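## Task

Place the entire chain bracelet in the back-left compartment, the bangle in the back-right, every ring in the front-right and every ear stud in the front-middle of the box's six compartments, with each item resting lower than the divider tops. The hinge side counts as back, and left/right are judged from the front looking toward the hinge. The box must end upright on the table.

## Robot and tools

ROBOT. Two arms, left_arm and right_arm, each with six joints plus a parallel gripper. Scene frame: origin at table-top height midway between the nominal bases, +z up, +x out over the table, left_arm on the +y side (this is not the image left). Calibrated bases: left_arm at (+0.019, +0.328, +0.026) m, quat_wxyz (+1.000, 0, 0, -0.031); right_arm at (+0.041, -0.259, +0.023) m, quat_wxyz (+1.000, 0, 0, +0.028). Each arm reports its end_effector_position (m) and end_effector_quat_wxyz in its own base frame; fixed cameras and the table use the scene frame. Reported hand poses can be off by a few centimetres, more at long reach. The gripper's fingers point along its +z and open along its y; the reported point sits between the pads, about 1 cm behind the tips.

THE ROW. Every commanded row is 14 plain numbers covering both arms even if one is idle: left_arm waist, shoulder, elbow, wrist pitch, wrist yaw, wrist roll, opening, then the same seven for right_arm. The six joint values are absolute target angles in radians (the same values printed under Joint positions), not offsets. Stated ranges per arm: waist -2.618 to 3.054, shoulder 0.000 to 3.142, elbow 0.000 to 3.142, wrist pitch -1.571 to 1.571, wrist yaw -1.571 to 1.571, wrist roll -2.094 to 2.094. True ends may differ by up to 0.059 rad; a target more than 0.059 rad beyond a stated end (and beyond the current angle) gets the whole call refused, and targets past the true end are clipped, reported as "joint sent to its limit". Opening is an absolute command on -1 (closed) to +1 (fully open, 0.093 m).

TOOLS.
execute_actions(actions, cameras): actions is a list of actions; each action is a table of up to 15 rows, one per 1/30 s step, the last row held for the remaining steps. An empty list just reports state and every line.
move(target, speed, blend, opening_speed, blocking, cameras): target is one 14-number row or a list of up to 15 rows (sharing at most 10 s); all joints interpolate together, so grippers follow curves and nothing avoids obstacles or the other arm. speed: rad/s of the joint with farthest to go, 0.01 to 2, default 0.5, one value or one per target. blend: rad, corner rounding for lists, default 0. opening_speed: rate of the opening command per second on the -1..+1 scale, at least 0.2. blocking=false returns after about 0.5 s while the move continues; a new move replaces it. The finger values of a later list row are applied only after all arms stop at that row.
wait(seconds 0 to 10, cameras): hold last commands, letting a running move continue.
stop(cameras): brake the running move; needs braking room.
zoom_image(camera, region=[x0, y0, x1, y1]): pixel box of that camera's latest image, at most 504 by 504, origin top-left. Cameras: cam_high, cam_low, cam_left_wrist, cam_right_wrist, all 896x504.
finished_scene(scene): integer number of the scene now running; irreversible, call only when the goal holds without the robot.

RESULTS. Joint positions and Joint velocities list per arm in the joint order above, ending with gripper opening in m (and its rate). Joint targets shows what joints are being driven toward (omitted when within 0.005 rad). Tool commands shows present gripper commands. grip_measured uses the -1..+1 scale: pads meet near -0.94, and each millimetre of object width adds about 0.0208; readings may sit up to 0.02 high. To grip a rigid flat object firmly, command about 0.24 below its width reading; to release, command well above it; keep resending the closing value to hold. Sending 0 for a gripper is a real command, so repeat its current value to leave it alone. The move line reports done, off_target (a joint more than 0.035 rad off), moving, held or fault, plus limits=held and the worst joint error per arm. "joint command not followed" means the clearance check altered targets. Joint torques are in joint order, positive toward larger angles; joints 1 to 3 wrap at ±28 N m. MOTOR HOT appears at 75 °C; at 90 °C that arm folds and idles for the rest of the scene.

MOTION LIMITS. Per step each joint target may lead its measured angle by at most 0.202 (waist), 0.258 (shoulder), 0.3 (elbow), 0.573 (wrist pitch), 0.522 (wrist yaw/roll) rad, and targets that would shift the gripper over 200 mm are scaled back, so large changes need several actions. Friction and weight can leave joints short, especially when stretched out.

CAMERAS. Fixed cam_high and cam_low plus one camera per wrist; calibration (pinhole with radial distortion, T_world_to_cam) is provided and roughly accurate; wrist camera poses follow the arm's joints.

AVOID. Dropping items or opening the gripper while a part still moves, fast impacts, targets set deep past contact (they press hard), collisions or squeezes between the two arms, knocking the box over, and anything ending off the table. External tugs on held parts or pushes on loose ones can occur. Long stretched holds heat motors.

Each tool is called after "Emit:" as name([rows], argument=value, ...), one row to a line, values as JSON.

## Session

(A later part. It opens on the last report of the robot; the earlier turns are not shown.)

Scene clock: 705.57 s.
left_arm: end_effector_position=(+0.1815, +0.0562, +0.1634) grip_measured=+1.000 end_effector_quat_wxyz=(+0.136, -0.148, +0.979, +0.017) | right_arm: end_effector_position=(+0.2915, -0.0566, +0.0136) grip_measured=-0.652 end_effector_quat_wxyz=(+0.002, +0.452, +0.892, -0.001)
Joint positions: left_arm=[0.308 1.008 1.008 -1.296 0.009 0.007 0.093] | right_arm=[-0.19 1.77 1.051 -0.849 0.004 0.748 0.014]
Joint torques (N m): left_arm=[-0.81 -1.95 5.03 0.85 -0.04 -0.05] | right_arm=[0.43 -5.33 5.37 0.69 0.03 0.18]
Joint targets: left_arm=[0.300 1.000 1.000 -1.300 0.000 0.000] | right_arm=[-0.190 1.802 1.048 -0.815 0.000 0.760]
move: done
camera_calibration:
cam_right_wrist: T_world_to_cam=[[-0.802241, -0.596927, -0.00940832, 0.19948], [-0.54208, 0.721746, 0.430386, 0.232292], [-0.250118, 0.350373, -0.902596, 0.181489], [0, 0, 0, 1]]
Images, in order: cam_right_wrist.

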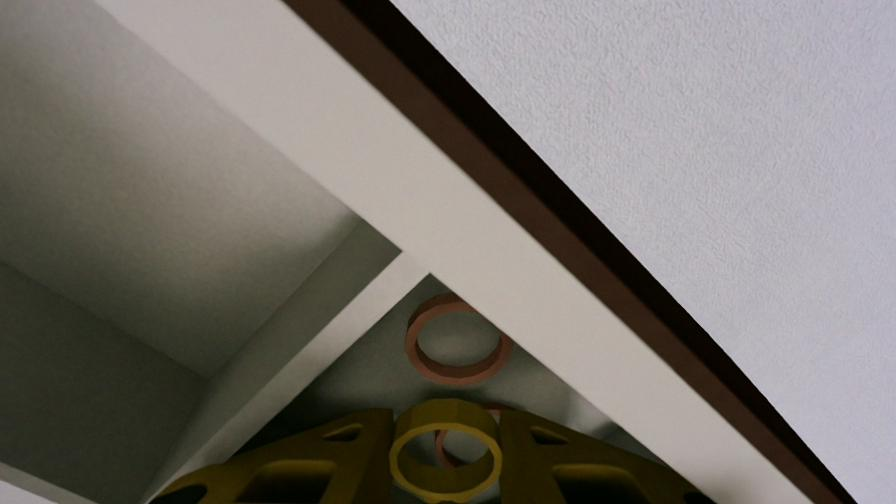

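Emit:
move([
  [0.3,1.0,1.0,-1.3,0,0,1,-0.19,1.79,1.05,-0.83,0,0.76,-0.38],
  [0.3,1.0,1.0,-1.3,0,0,1,-0.19,1.69,1.205,-1.07,0,0.76,-0.38],
], speed=[0.2,0.3], opening_speed=0.3)

Scene clock: 714.77 s.
left_arm: end_effector_position=(+0.1815, +0.0562, +0.1634) grip_measured=+1.000 end_effector_quat_wxyz=(+0.136, -0.148, +0.979, +0.017) | right_arm: end_effector_position=(+0.2924, -0.0571, +0.0617) grip_measured=-0.382 end_effector_quat_wxyz=(-0.002, +0.453, +0.891, -0.004)
Joint positions: left_arm=[0.308 1.008 1.008 -1.296 0.009 0.007 0.093] | right_arm=[-0.19 1.712 1.188 -1.052 0.006 0.752 0.027]
Joint torques (N m): left_arm=[-0.81 -1.95 5.03 0.85 -0.05 -0.05] | right_arm=[0.46 -10.26 7.79 0.16 0.01 0.14]
Joint targets: left_arm=[0.300 1.000 1.000 -1.300 0.000 0.000] | right_arm=[-0.190 1.690 1.205 -1.070 0.000 0.760]
move: done
camera_calibration:
cam_left_wrist: T_world_to_cam=[[0.305875, -0.952032, 0.00872972, -0.00341882], [-0.94525, -0.302575, 0.122275, 0.21057], [-0.113768, -0.0456526, -0.992458, 0.266138], [0, 0, 0, 1]]
cam_right_wrist: T_world_to_cam=[[-0.804335, -0.594172, -0.0020745, 0.200644], [-0.535723, 0.723693, 0.43505, 0.210379], [-0.256994, 0.351038, -0.900404, 0.227196], [0, 0, 0, 1]]

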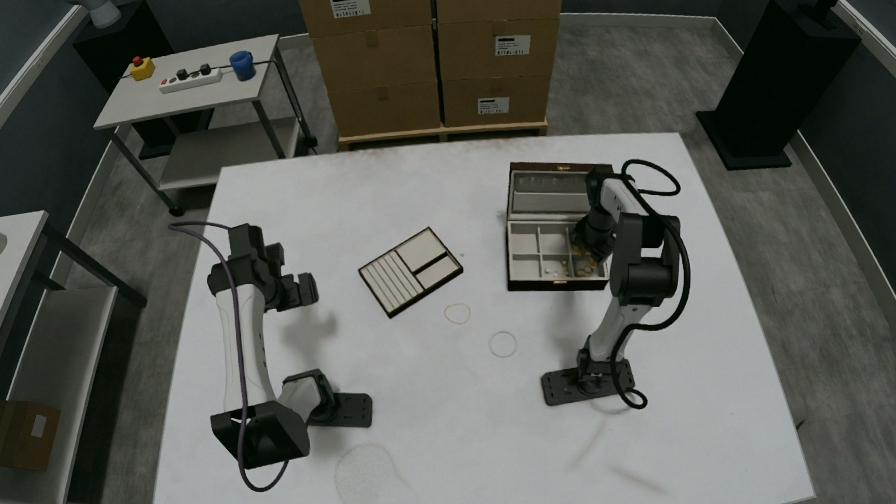

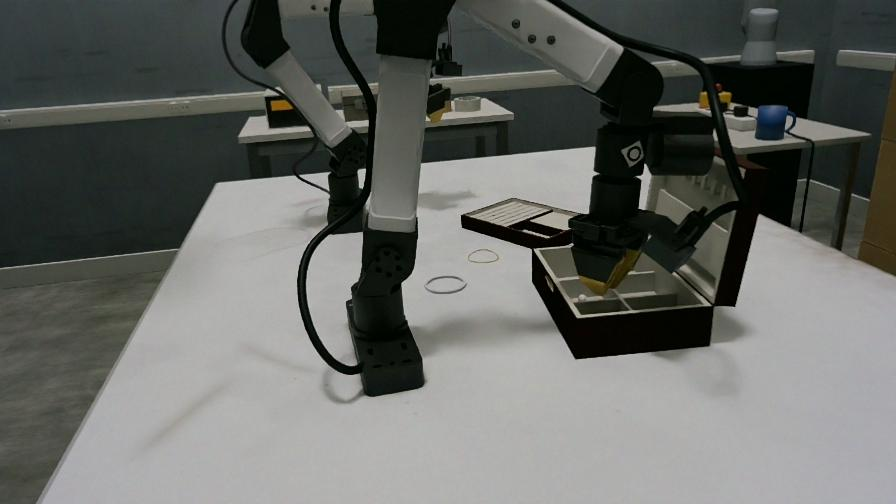

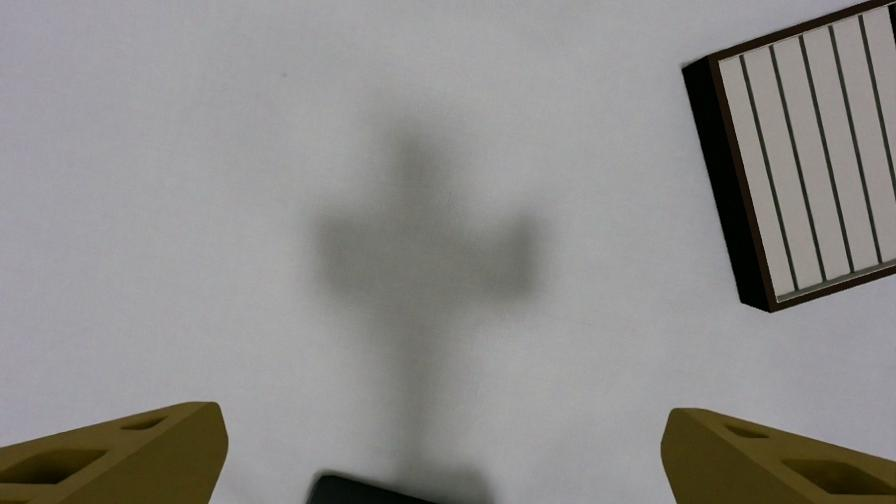

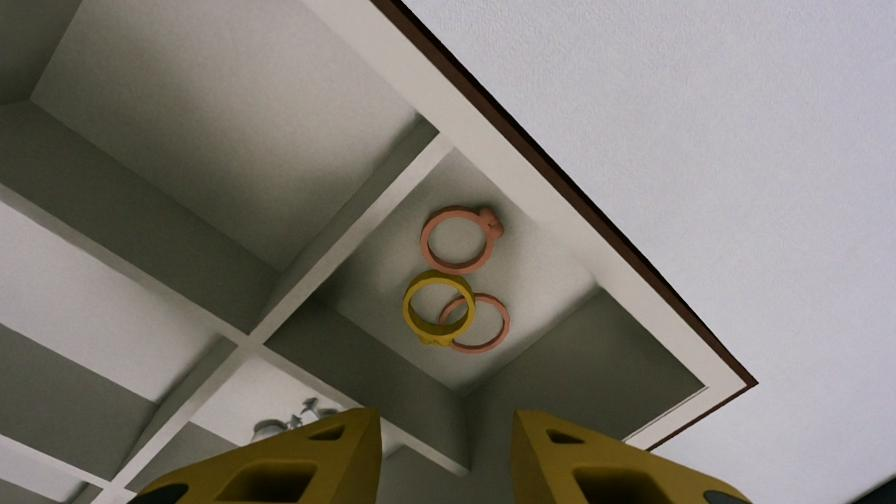

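Emit:
move([
  [0.3,1.0,1.0,-1.3,0,0,1,-0.19,1.65,1.36,-1.27,0,0.76,-0.38],
  [0.3,1.0,1.0,-1.3,0,0,1,-0.1,1.49,1.193,-1.274,0,0,-0.38],
  [0.3,1.0,1.0,-1.3,0,0,1,0.94,1.36,0.765,-0.97,0,-1.5,-0.2],
], speed=[0.6,0.9,0.9], blend=[0.05,0.1,0], cameras=["cam_low","cam_right_wrist"])

Scene clock: 767.57 s.
left_arm: end_effector_position=(+0.1815, +0.0562, +0.1634) grip_measured=+1.000 end_effector_quat_wxyz=(+0.136, -0.148, +0.979, +0.017) | right_arm: end_effector_position=(+0.1193, +0.1604, +0.0402) grip_measured=-0.202 end_effector_quat_wxyz=(+0.011, +0.936, -0.352, -0.001)
Joint positions: left_arm=[0.308 1.008 1.008 -1.296 0.009 0.007 0.093] | right_arm=[0.935 1.378 0.772 -0.986 0.004 -1.488 0.036]
Joint torques (N m): left_arm=[-0.81 -1.95 5.03 0.85 -0.04 -0.05] | right_arm=[0.91 -6.12 5.24 0.42 -0.08 -0.08]
Joint targets: left_arm=[0.300 1.000 1.000 -1.300 0.000 0.000] | right_arm=[0.940 1.360 0.765 -0.970 0.000 -1.500]
move: done
camera_calibration:
cam_right_wrist: T_world_to_cam=[[0.653336, 0.756445, -0.0307062, -0.198728], [0.688467, -0.576775, 0.439709, 0.0320258], [0.314905, -0.308418, -0.897615, 0.124402], [0, 0, 0, 1]]
Images, in order: cam_low, cam_right_wrist.

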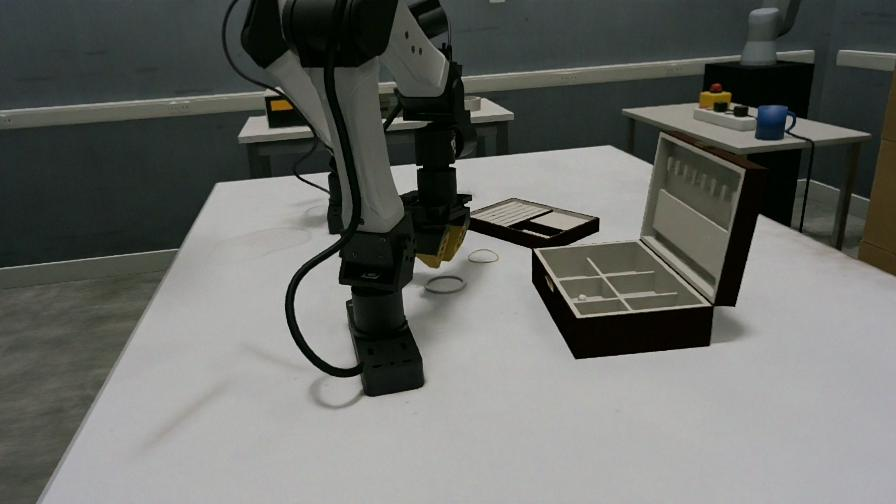

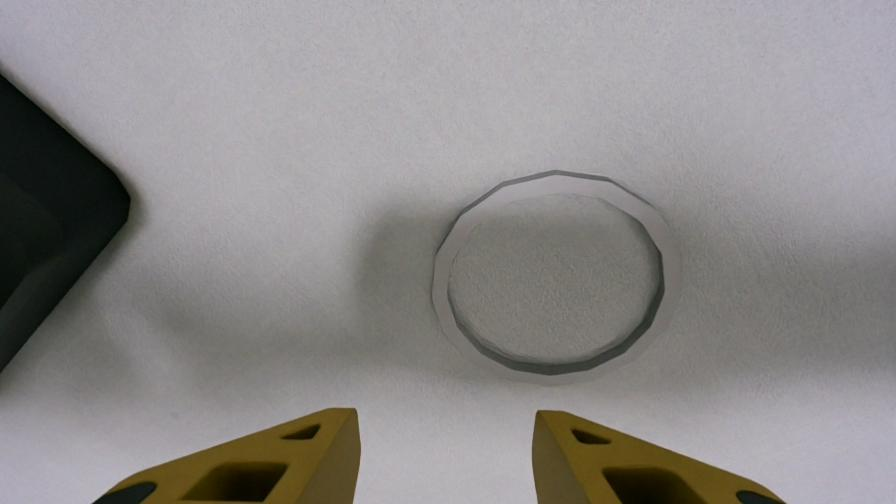

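Emit:
move(target=[0.3,1.0,1.0,-1.3,0,0,1,0.964,1.437,0.622,-0.736,0,-1.5,-0.2], speed=0.3, cameras=["cam_low","cam_right_wrist"])

Scene clock: 784.87 s.
left_arm: end_effector_position=(+0.1815, +0.0562, +0.1634) grip_measured=+1.000 end_effector_quat_wxyz=(+0.136, -0.148, +0.979, +0.017) | right_arm: end_effector_position=(+0.1160, +0.1636, -0.0015) grip_measured=-0.202 end_effector_quat_wxyz=(-0.008, +0.940, -0.341, +0.004)
Joint positions: left_arm=[0.308 1.008 1.008 -1.296 0.009 0.007 0.093] | right_arm=[0.958 1.428 0.628 -0.753 0.004 -1.488 0.036]
Joint torques (N m): left_arm=[-0.8 -1.94 5.04 0.85 -0.04 -0.05] | right_arm=[1.01 -3.7 4.86 0.51 -0.09 -0.08]
Joint targets: left_arm=[0.300 1.000 1.000 -1.300 0.000 0.000] | right_arm=[0.964 1.437 0.622 -0.736 0.000 -1.500]
move: done
camera_calibration:
cam_right_wrist: T_world_to_cam=[[0.635813, 0.771805, 0.00770398, -0.200728], [0.691984, -0.574421, 0.437262, 0.053684], [0.341906, -0.272686, -0.899301, 0.0800995], [0, 0, 0, 1]]
Images, in order: cam_low, cam_right_wrist.

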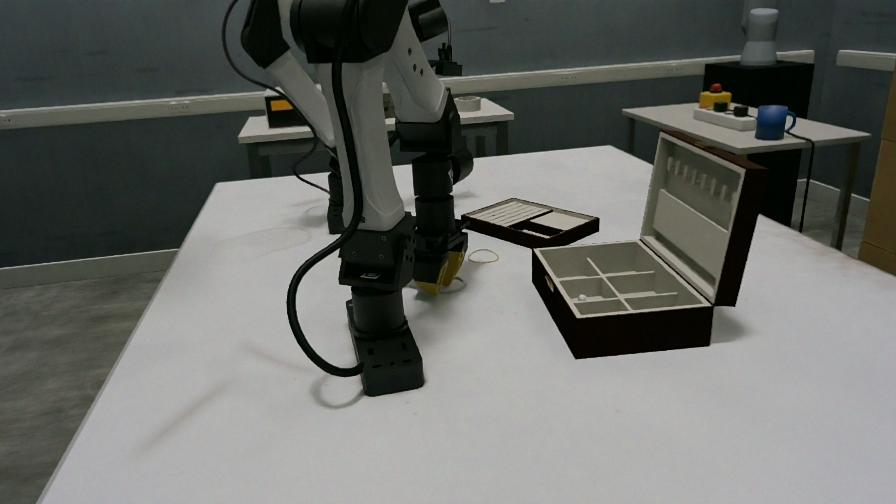

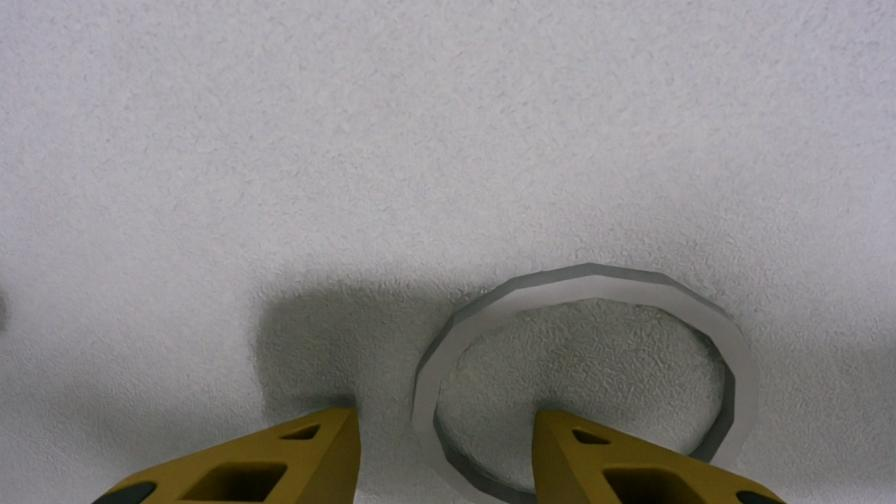

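Emit:
move([
  [0.3,1.0,1.0,-1.3,0,0,1,0.964,1.458,0.613,-0.712,0,-1.5,-0.2],
  [0.3,1.0,1.0,-1.3,0,0,1,0.964,1.458,0.613,-0.712,0,-1.5,-1],
], speed=0.2, opening_speed=0.4, cameras=["cam_low","cam_right_wrist"])

Scene clock: 800.70 s.
left_arm: end_effector_position=(+0.1815, +0.0562, +0.1634) grip_measured=+1.000 end_effector_quat_wxyz=(+0.136, -0.148, +0.979, +0.017) | right_arm: end_effector_position=(+0.1184, +0.1671, -0.0055) grip_measured=-0.965 end_effector_quat_wxyz=(-0.014, +0.940, -0.341, +0.006)
Joint positions: left_arm=[0.308 1.008 1.008 -1.296 0.009 0.007 0.093] | right_arm=[0.958 1.445 0.623 -0.719 0.004 -1.488 0]
Joint torques (N m): left_arm=[-0.8 -1.95 5.03 0.85 -0.04 -0.05] | right_arm=[1.01 -3.43 4.45 0.43 -0.07 -0.07]
Motor temperatures (°C): left_arm=[26 32 35 33 26 27 27] | right_arm=[30 44 40 28 26 25 28]
Joint targets: left_arm=[0.300 1.000 1.000 -1.300 0.000 0.000] | right_arm=[0.964 1.458 0.613 -0.712 0.000 -1.500]
move: done
camera_calibration:
cam_right_wrist: T_world_to_cam=[[0.635426, 0.771916, 0.0194935, -0.204834], [0.68923, -0.578381, 0.436393, 0.0567363], [0.348133, -0.26386, -0.899545, 0.0743682], [0, 0, 0, 1]]
Images, in order: cam_low, cam_right_wrist.

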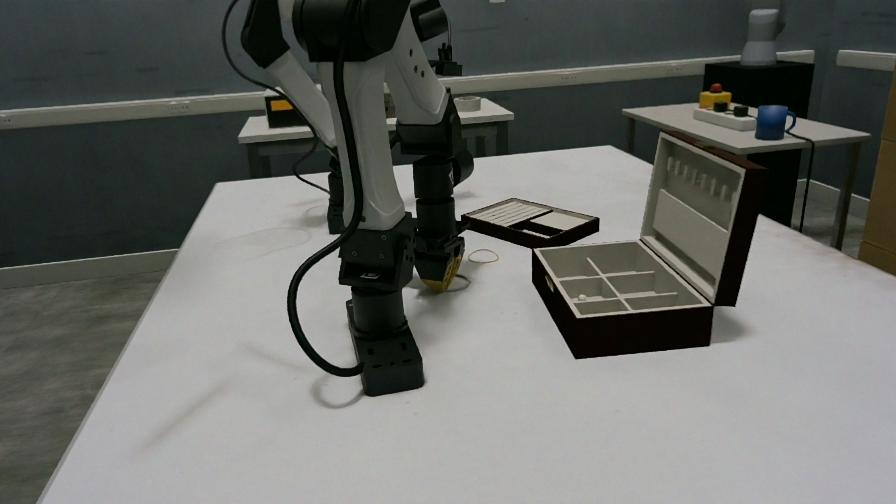

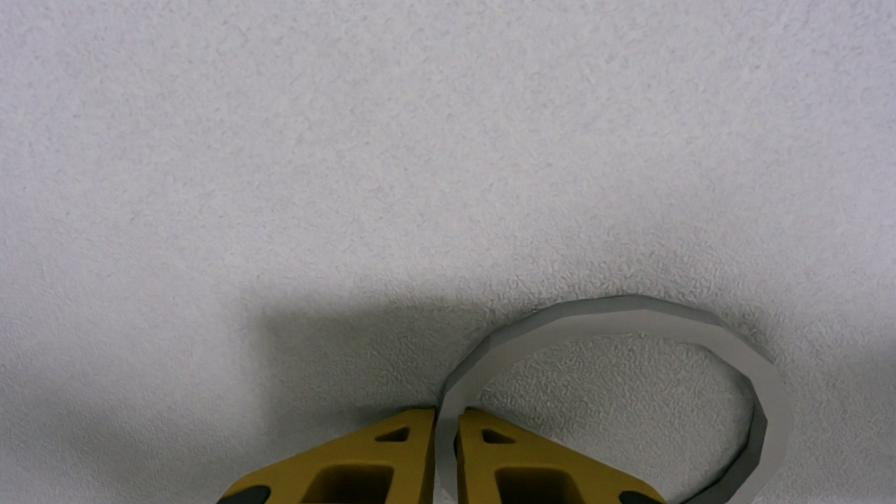

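Emit:
move([
  [0.3,1.0,1.0,-1.3,0,0,1,0.96,1.298,1.0,-1.27,0,-1.5,-1],
  [0.3,1.0,1.0,-1.3,0,0,1,-0.2,1.489,1.275,-1.354,0,-1.65,-1],
  [0.3,1.0,1.0,-1.3,0,0,1,-0.2,1.855,1.49,-1.195,0,-1.65,-1],
], speed=[0.4,0.7,0.4], blend=[0.05,0.05,0])

Scene clock: 824.17 s.
left_arm: end_effector_position=(+0.1815, +0.0562, +0.1634) grip_measured=+1.000 end_effector_quat_wxyz=(+0.136, -0.148, +0.979, +0.017) | right_arm: end_effector_position=(+0.3304, -0.0667, +0.0905) grip_measured=-0.965 end_effector_quat_wxyz=(-0.007, -0.659, +0.752, +0.007)
Joint positions: left_arm=[0.308 1.008 1.008 -1.296 0.009 0.007 0.093] | right_arm=[-0.198 1.846 1.468 -1.212 0.003 -1.638 0]
Joint torques (N m): left_arm=[-0.81 -1.95 5.03 0.85 -0.04 -0.05] | right_arm=[0.27 -8.88 8.32 0.41 -0.08 -0.08]
Heat: left arm: 35 °C; right arm: 42 °C.
Joint targets: left_arm=[0.300 1.000 1.000 -1.300 0.000 0.000] | right_arm=[-0.200 1.855 1.490 -1.195 0.000 -1.650]
move: done
camera_calibration:
cam_left_wrist: T_world_to_cam=[[0.305875, -0.952032, 0.00872972, -0.00341882], [-0.94525, -0.302575, 0.122275, 0.21057], [-0.113768, -0.0456526, -0.992458, 0.266138], [0, 0, 0, 1]]
cam_right_wrist: T_world_to_cam=[[0.991858, -0.123829, -0.0297428, -0.333945], [-0.0986034, -0.894528, 0.436, -0.0272593], [-0.0805952, -0.429518, -0.899455, 0.155852], [0, 0, 0, 1]]

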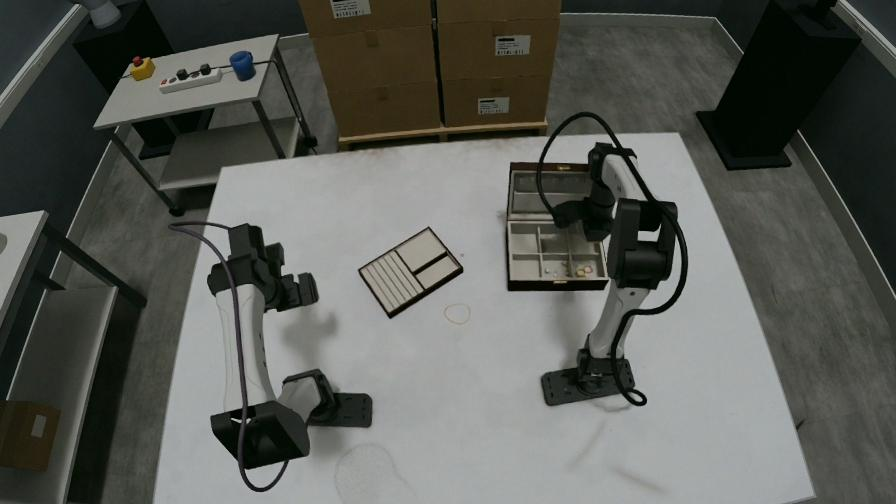

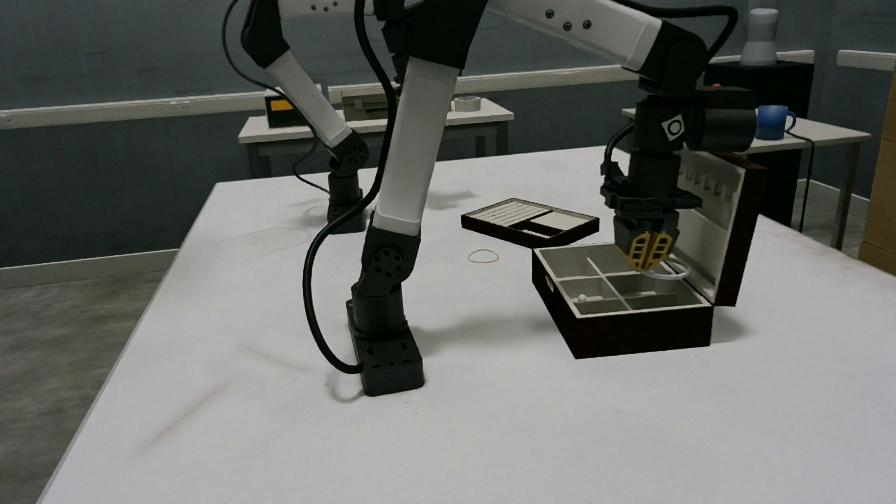

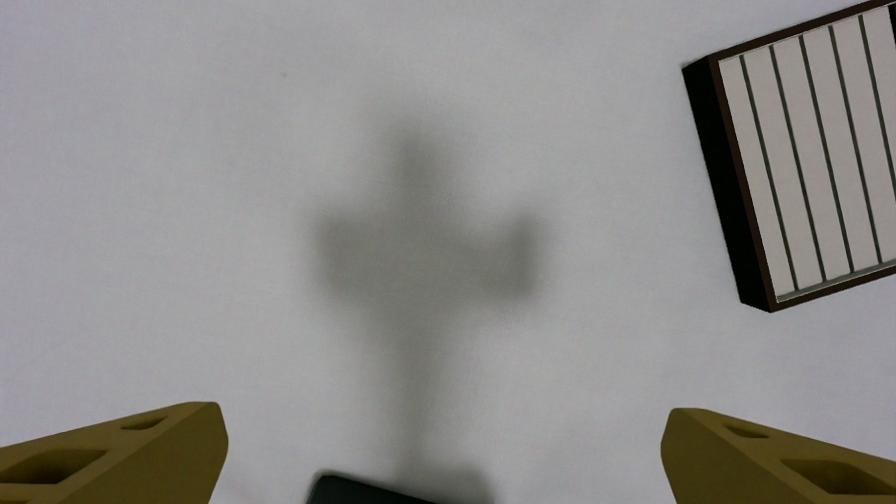

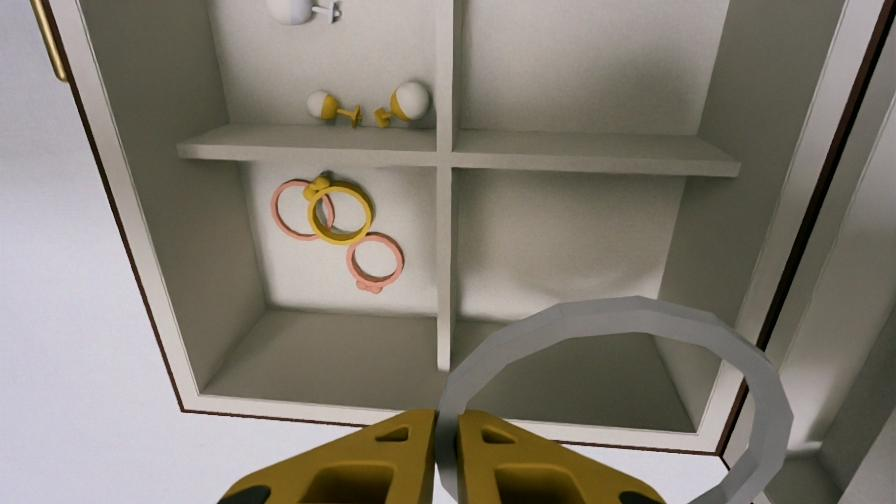

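Emit:
move(target=[0.3,1.0,1.0,-1.3,0,0,1,-0.208,2.05,1.608,-1.25,0,-1.665,-1], speed=0.3, cameras=["cam_high","cam_low","cam_right_wrist"])

Emit:
zoom_image(camera="cam_low", region=[520, 120, 800, 370])

Scene clock: 861.73 s.
left_arm: end_effector_position=(+0.1815, +0.0562, +0.1634) grip_measured=+1.000 end_effector_quat_wxyz=(+0.136, -0.148, +0.979, +0.017) | right_arm: end_effector_position=(+0.3666, -0.0760, +0.0756) grip_measured=-0.965 end_effector_quat_wxyz=(-0.008, -0.663, +0.749, +0.008)
Joint positions: left_arm=[0.308 1.008 1.008 -1.296 0.009 0.007 0.093] | right_arm=[-0.203 2 1.618 -1.211 0.003 -1.652 0]
Joint torques (N m): left_arm=[-0.8 -1.95 5.04 0.85 -0.04 -0.05] | right_arm=[0.06 -6.45 5.26 -0.18 -0.08 -0.08]
Heat: left arm: 35 °C; right arm: 47 °C.
Joint targets: left_arm=[0.300 1.000 1.000 -1.300 0.000 0.000] | right_arm=[-0.208 2.050 1.608 -1.250 0.000 -1.665]
move: off_target (right_arm); right_arm: the shoulder is farthest, 0.050 rad from its target
camera_calibration:
cam_right_wrist: T_world_to_cam=[[0.992837, -0.115102, -0.0320436, -0.371004], [-0.0897812, -0.89568, 0.435542, -0.0287747], [-0.0788326, -0.429546, -0.899598, 0.140705], [0, 0, 0, 1]]
Images, in order: cam_high, cam_low, cam_right_wrist.

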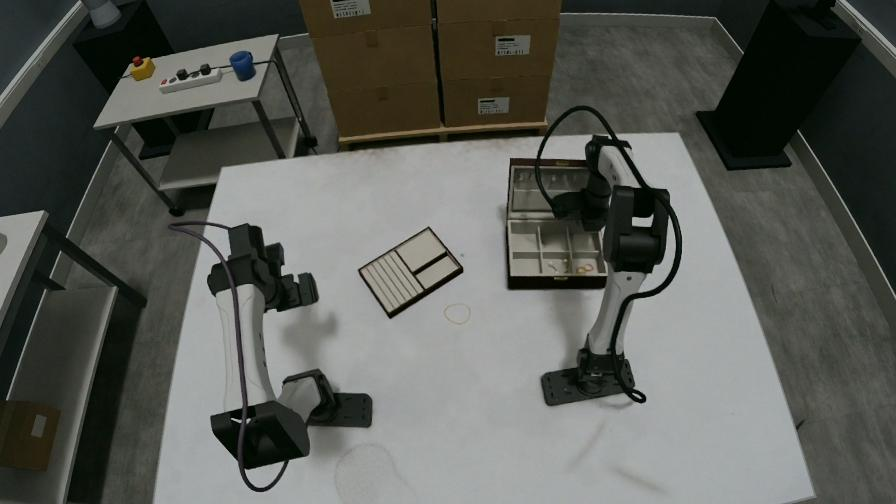

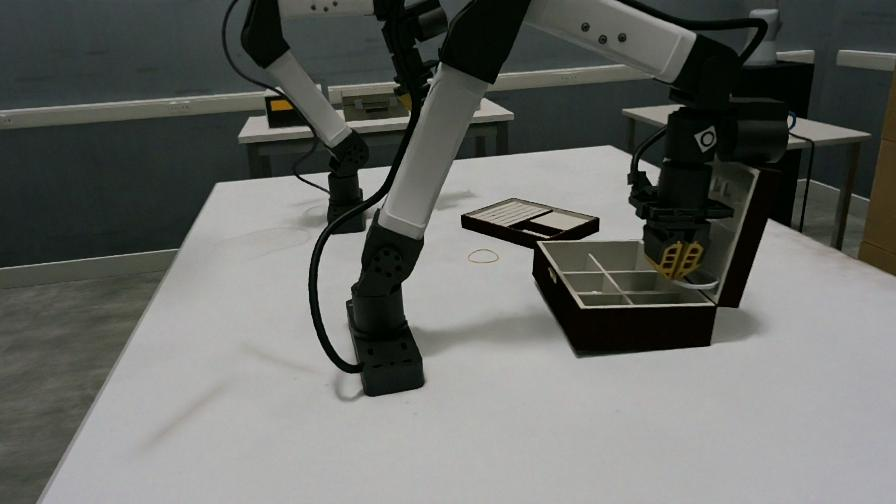

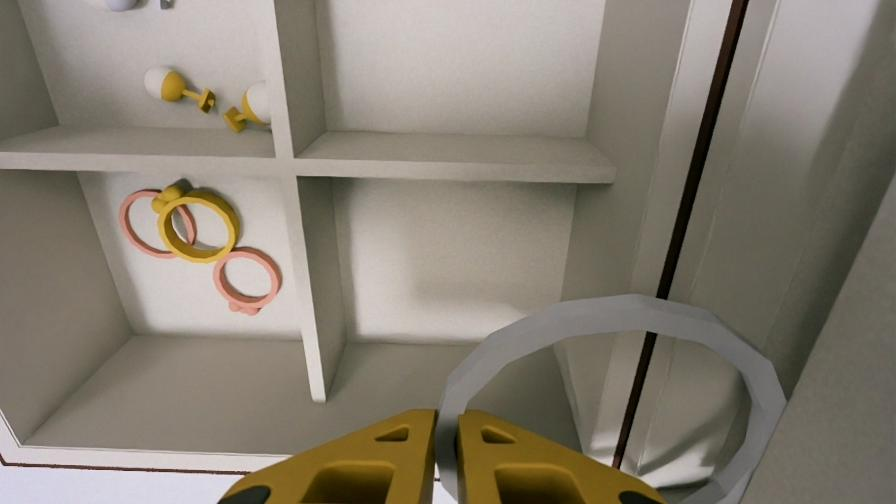

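Scaled by 1.800 from the camera's 896x504 image, which has a finer 1280x720 frame.

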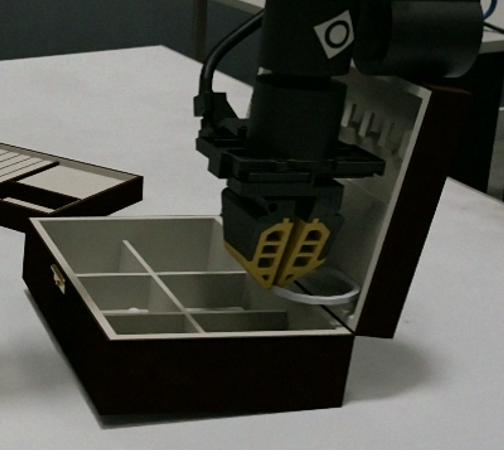

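Emit:
move(target=[0.3,1.0,1.0,-1.3,0,0,1,-0.205,1.842,1.475,-1.20,0,-1.665,-1], speed=0.3, cameras=["cam_low","cam_right_wrist"])

Scene clock: 871.50 s.
left_arm: end_effector_position=(+0.1815, +0.0562, +0.1634) grip_measured=+1.000 end_effector_quat_wxyz=(+0.136, -0.148, +0.979, +0.017) | right_arm: end_effector_position=(+0.3352, -0.0695, +0.0862) grip_measured=-0.965 end_effector_quat_wxyz=(-0.008, -0.663, +0.748, +0.008)
Joint positions: left_arm=[0.308 1.008 1.008 -1.296 0.009 0.007 0.093] | right_arm=[-0.203 1.871 1.483 -1.205 0.003 -1.653 0]
Joint torques (N m): left_arm=[-0.8 -1.95 5.03 0.85 -0.04 -0.05] | right_arm=[0.29 -12.68 5.46 0.28 -0.08 -0.08]
Joint targets: left_arm=[0.300 1.000 1.000 -1.300 0.000 0.000] | right_arm=[-0.205 1.842 1.475 -1.200 0.000 -1.665]
move: done
camera_calibration:
cam_right_wrist: T_world_to_cam=[[0.992956, -0.113963, -0.0324248, -0.33864], [-0.0885943, -0.895826, 0.435484, -0.0308298], [-0.0786759, -0.429544, -0.899612, 0.150506], [0, 0, 0, 1]]
Images, in order: cam_low, cam_right_wrist.

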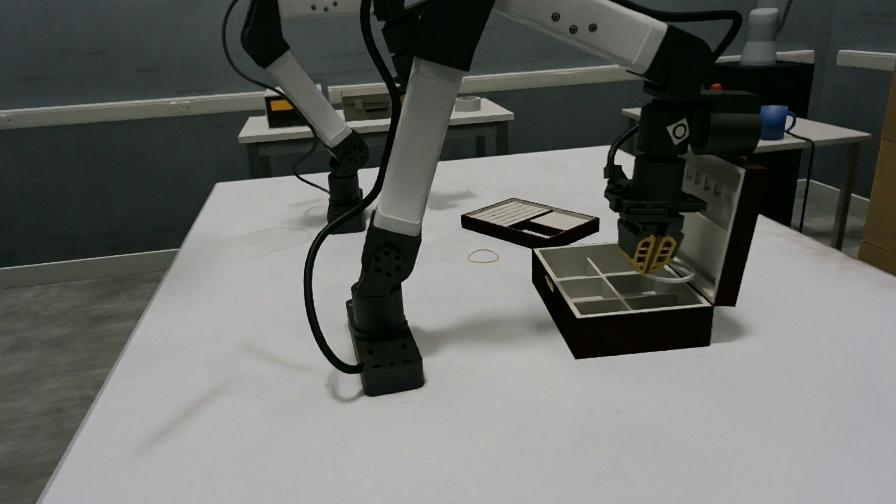

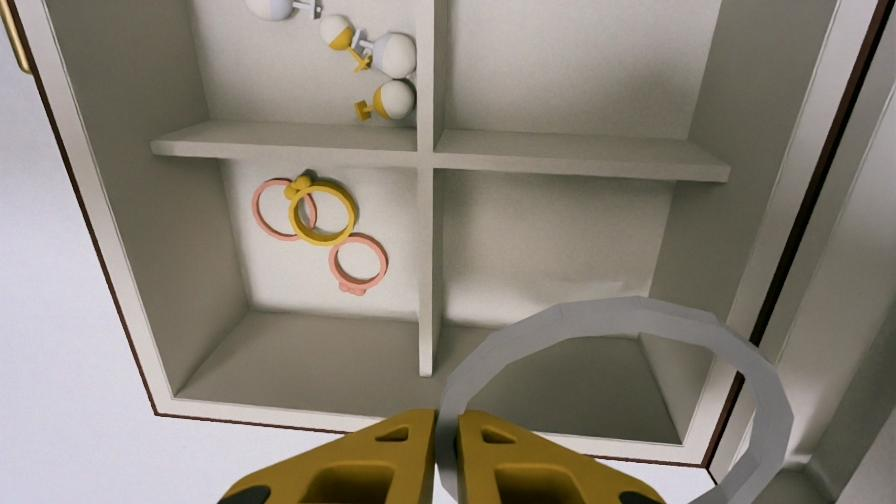

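Emit:
move([
  [0.3,1.0,1.0,-1.3,0,0,1,-0.218,1.885,1.518,-1.182,0,-1.66,-1],
  [0.3,1.0,1.0,-1.3,0,0,1,-0.218,1.917,1.408,-1.048,0,-1.66,-1],
], speed=0.3, cameras=["cam_low","cam_right_wrist"])

Scene clock: 889.00 s.
left_arm: end_effector_position=(+0.1815, +0.0562, +0.1634) grip_measured=+1.000 end_effector_quat_wxyz=(+0.136, -0.148, +0.979, +0.017) | right_arm: end_effector_position=(+0.3620, -0.0788, +0.0701) grip_measured=-0.965 end_effector_quat_wxyz=(+0.026, -0.659, +0.751, -0.037)
Joint positions: left_arm=[0.308 1.008 1.008 -1.296 0.009 0.007 0.093] | right_arm=[-0.213 1.886 1.434 -1.028 0.003 -1.653 0]
Joint torques (N m): left_arm=[-0.81 -1.95 5.03 0.85 -0.04 -0.05] | right_arm=[0.06 -7.28 3.9 0.25 -0.08 -0.02]
Joint targets: left_arm=[0.300 1.000 1.000 -1.300 0.000 0.000] | right_arm=[-0.218 1.917 1.408 -1.048 0.000 -1.660]
move: done
camera_calibration:
cam_right_wrist: T_world_to_cam=[[0.989198, -0.122859, 0.0799525, -0.374097], [-0.14568, -0.88445, 0.443311, -0.00871585], [0.0162491, -0.45017, -0.892795, 0.0976388], [0, 0, 0, 1]]
Images, in order: cam_low, cam_right_wrist.

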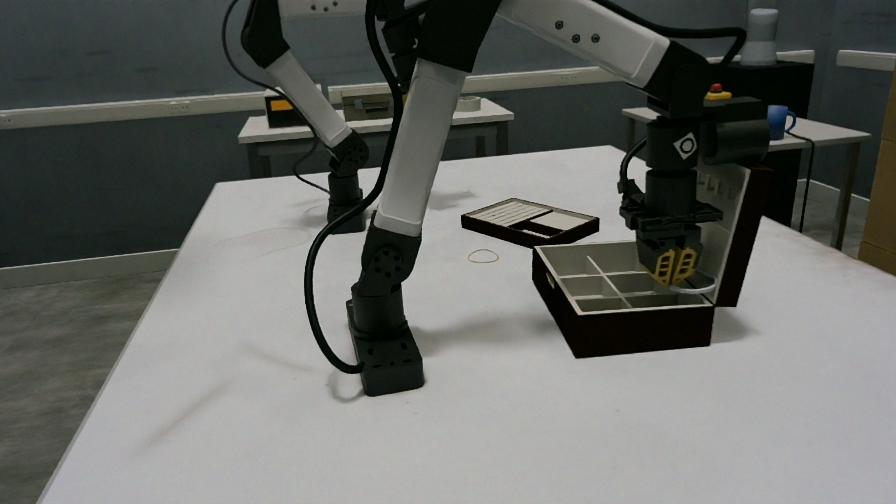

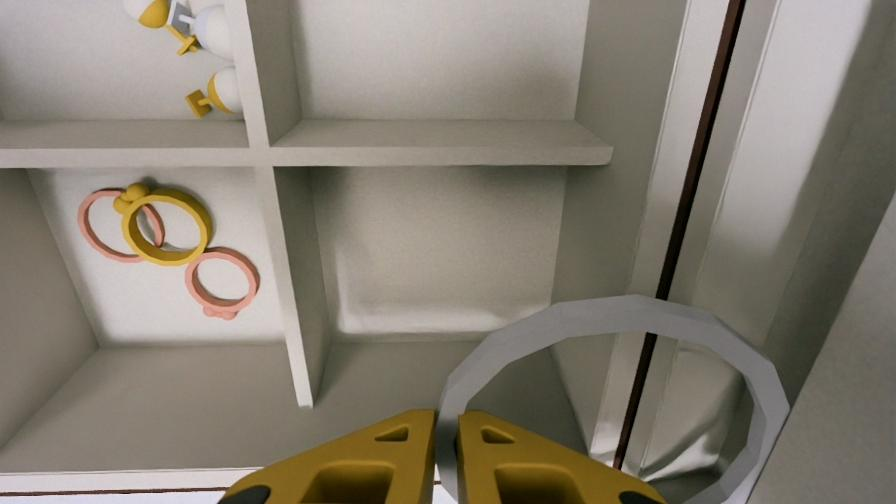

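Emit:
move([
  [0.3,1.0,1.0,-1.3,0,0,1,-0.218,1.842,1.475,-1.20,0,-1.66,-1],
  [0.3,1.0,1.0,-1.3,0,0,1,-0.218,1.918,1.497,-1.23,0,-1.66,-1],
], speed=0.3, cameras=["cam_low","cam_right_wrist"])

Scene clock: 907.50 s.
left_arm: end_effector_position=(+0.1815, +0.0562, +0.1634) grip_measured=+1.000 end_effector_quat_wxyz=(+0.136, -0.148, +0.979, +0.017) | right_arm: end_effector_position=(+0.3359, -0.0731, +0.0803) grip_measured=-0.965 end_effector_quat_wxyz=(-0.011, -0.659, +0.752, +0.013)
Joint positions: left_arm=[0.308 1.008 1.008 -1.296 0.009 0.007 0.093] | right_arm=[-0.213 1.891 1.486 -1.199 0.003 -1.653 0]
Joint torques (N m): left_arm=[-0.8 -1.95 5.03 0.85 -0.04 -0.05] | right_arm=[0.06 -7.51 7.24 -0.09 -0.08 -0.03]
Joint targets: left_arm=[0.300 1.000 1.000 -1.300 0.000 0.000] | right_arm=[-0.218 1.918 1.497 -1.230 0.000 -1.660]
move: done
camera_calibration:
cam_right_wrist: T_world_to_cam=[[0.991381, -0.123331, -0.0441953, -0.339143], [-0.0921068, -0.896031, 0.434333, -0.0301913], [-0.0931671, -0.426519, -0.899668, 0.148796], [0, 0, 0, 1]]
Images, in order: cam_low, cam_right_wrist.

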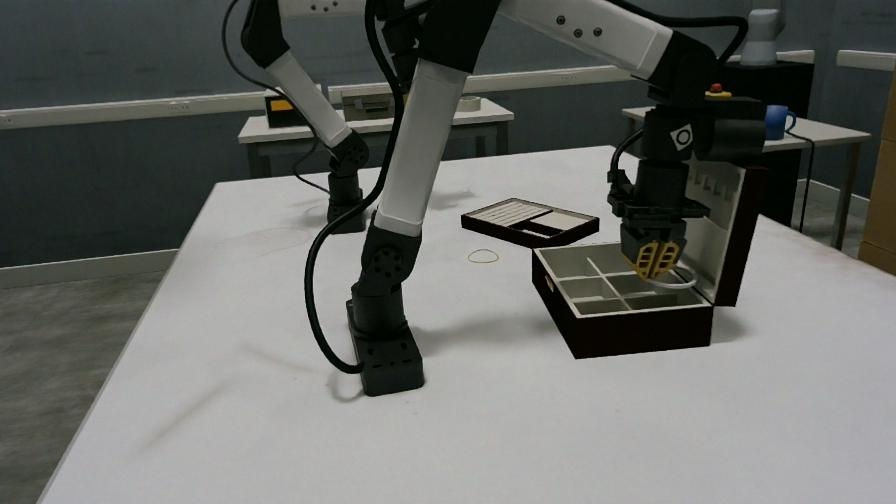

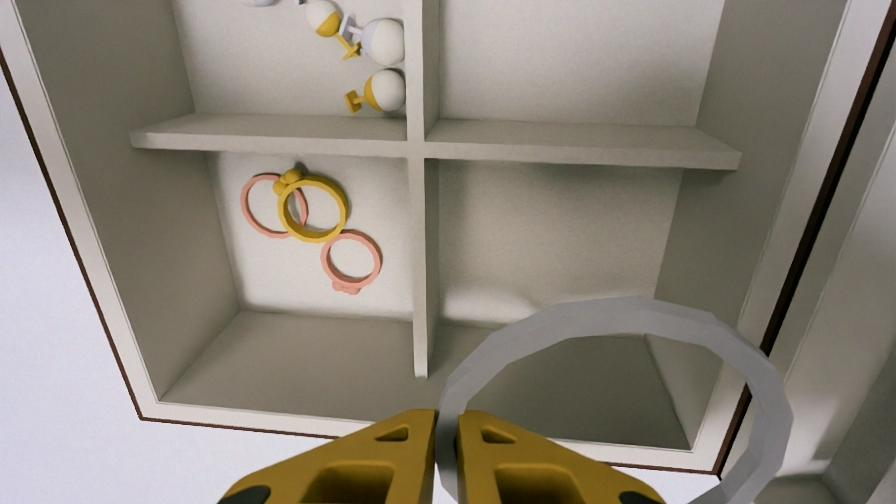

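Emit:
move(target=[0.3,1.0,1.0,-1.3,0,0,1,-0.218,1.983,1.484,-1.145,0,-1.66,-1], speed=0.15, cameras=["cam_low","cam_right_wrist"])

Scene clock: 920.83 s.
left_arm: end_effector_position=(+0.1815, +0.0562, +0.1634) grip_measured=+1.000 end_effector_quat_wxyz=(+0.136, -0.148, +0.979, +0.017) | right_arm: end_effector_position=(+0.3627, -0.0789, +0.0712) grip_measured=-0.965 end_effector_quat_wxyz=(+0.012, -0.659, +0.752, -0.018)
Joint positions: left_arm=[0.308 1.008 1.008 -1.296 0.009 0.007 0.093] | right_arm=[-0.213 1.93 1.502 -1.099 0.003 -1.653 0]
Joint torques (N m): left_arm=[-0.8 -1.95 5.04 0.85 -0.04 -0.05] | right_arm=[0.05 -5.67 4.66 -0.12 -0.08 -0.02]
Joint targets: left_arm=[0.300 1.000 1.000 -1.300 0.000 0.000] | right_arm=[-0.218 1.983 1.484 -1.145 0.000 -1.660]
move: off_target (right_arm); right_arm: the shoulder is farthest, 0.053 rad from its target
camera_calibration:
cam_right_wrist: T_world_to_cam=[[0.99182, -0.123426, 0.0325372, -0.37246], [-0.125076, -0.888904, 0.440687, -0.0168743], [-0.0254698, -0.441152, -0.897071, 0.114702], [0, 0, 0, 1]]
Images, in order: cam_low, cam_right_wrist.

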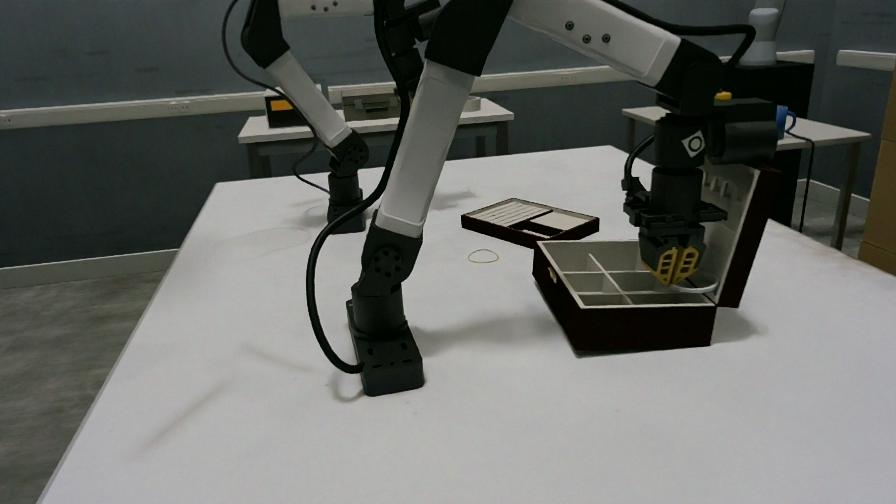

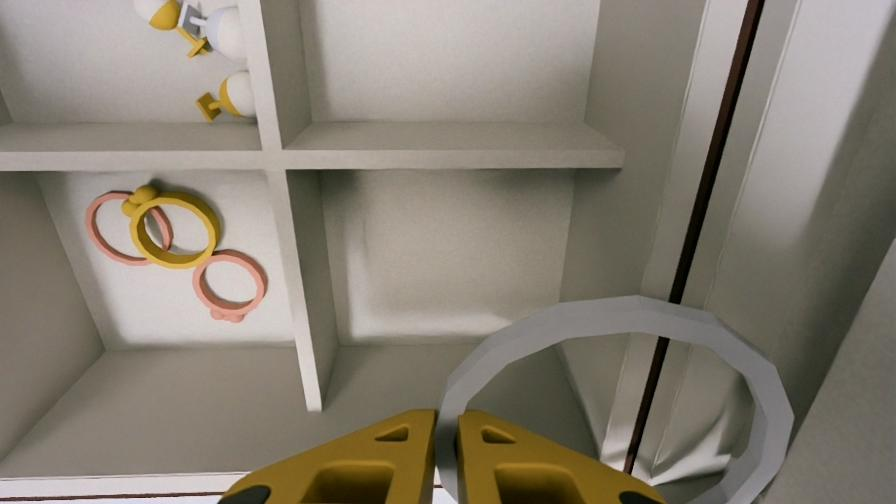

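Emit:
move([
  [0.3,1.0,1.0,-1.3,0,0,1,-0.21,1.842,1.475,-1.20,0,-1.66,-1],
  [0.3,1.0,1.0,-1.3,0,0,1,-0.2,1.489,1.275,-1.354,0,-1.65,-1],
  [0.3,1.0,1.0,-1.3,0,0,1,0.96,1.298,1.0,-1.27,0,-1.5,-1],
  [0.3,1.0,1.0,-1.3,0,0,1,0.964,1.44,0.66,-0.78,0,-1.5,-1],
], speed=[0.3,0.5,0.7,0.4], blend=[0.03,0.05,0.05,0], cameras=["cam_low","cam_right_wrist"])

Scene clock: 965.20 s.
left_arm: end_effector_position=(+0.1815, +0.0562, +0.1634) grip_measured=+1.000 end_effector_quat_wxyz=(+0.136, -0.148, +0.979, +0.017) | right_arm: end_effector_position=(+0.1169, +0.1659, +0.0056) grip_measured=-0.965 end_effector_quat_wxyz=(-0.002, +0.944, -0.329, +0.002)
Joint positions: left_arm=[0.308 1.008 1.008 -1.296 0.009 0.007 0.093] | right_arm=[0.959 1.433 0.665 -0.798 0.002 -1.512 0]
Joint torques (N m): left_arm=[-0.81 -1.94 5.04 0.85 -0.04 -0.05] | right_arm=[0.92 -3.95 5.07 0.46 -0.07 0.17]
Joint targets: left_arm=[0.300 1.000 1.000 -1.300 0.000 0.000] | right_arm=[0.964 1.440 0.660 -0.780 0.000 -1.500]
move: done
camera_calibration:
cam_right_wrist: T_world_to_cam=[[0.616176, 0.787592, -0.00504151, -0.203312], [0.70995, -0.552638, 0.436535, 0.0455562], [0.341025, -0.272562, -0.899673, 0.0868268], [0, 0, 0, 1]]
Images, in order: cam_low, cam_right_wrist.

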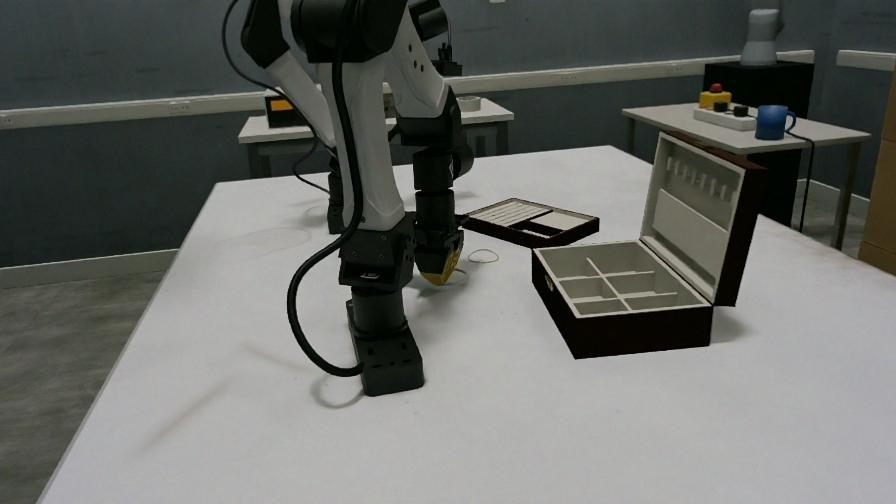

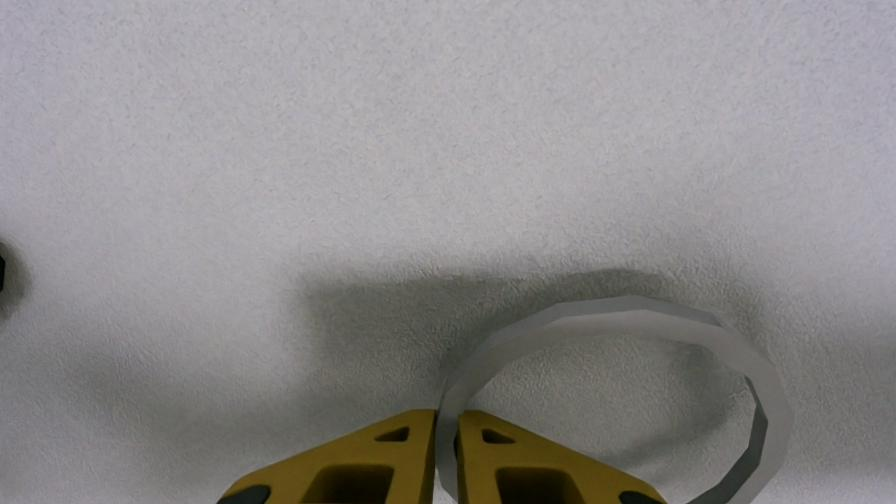

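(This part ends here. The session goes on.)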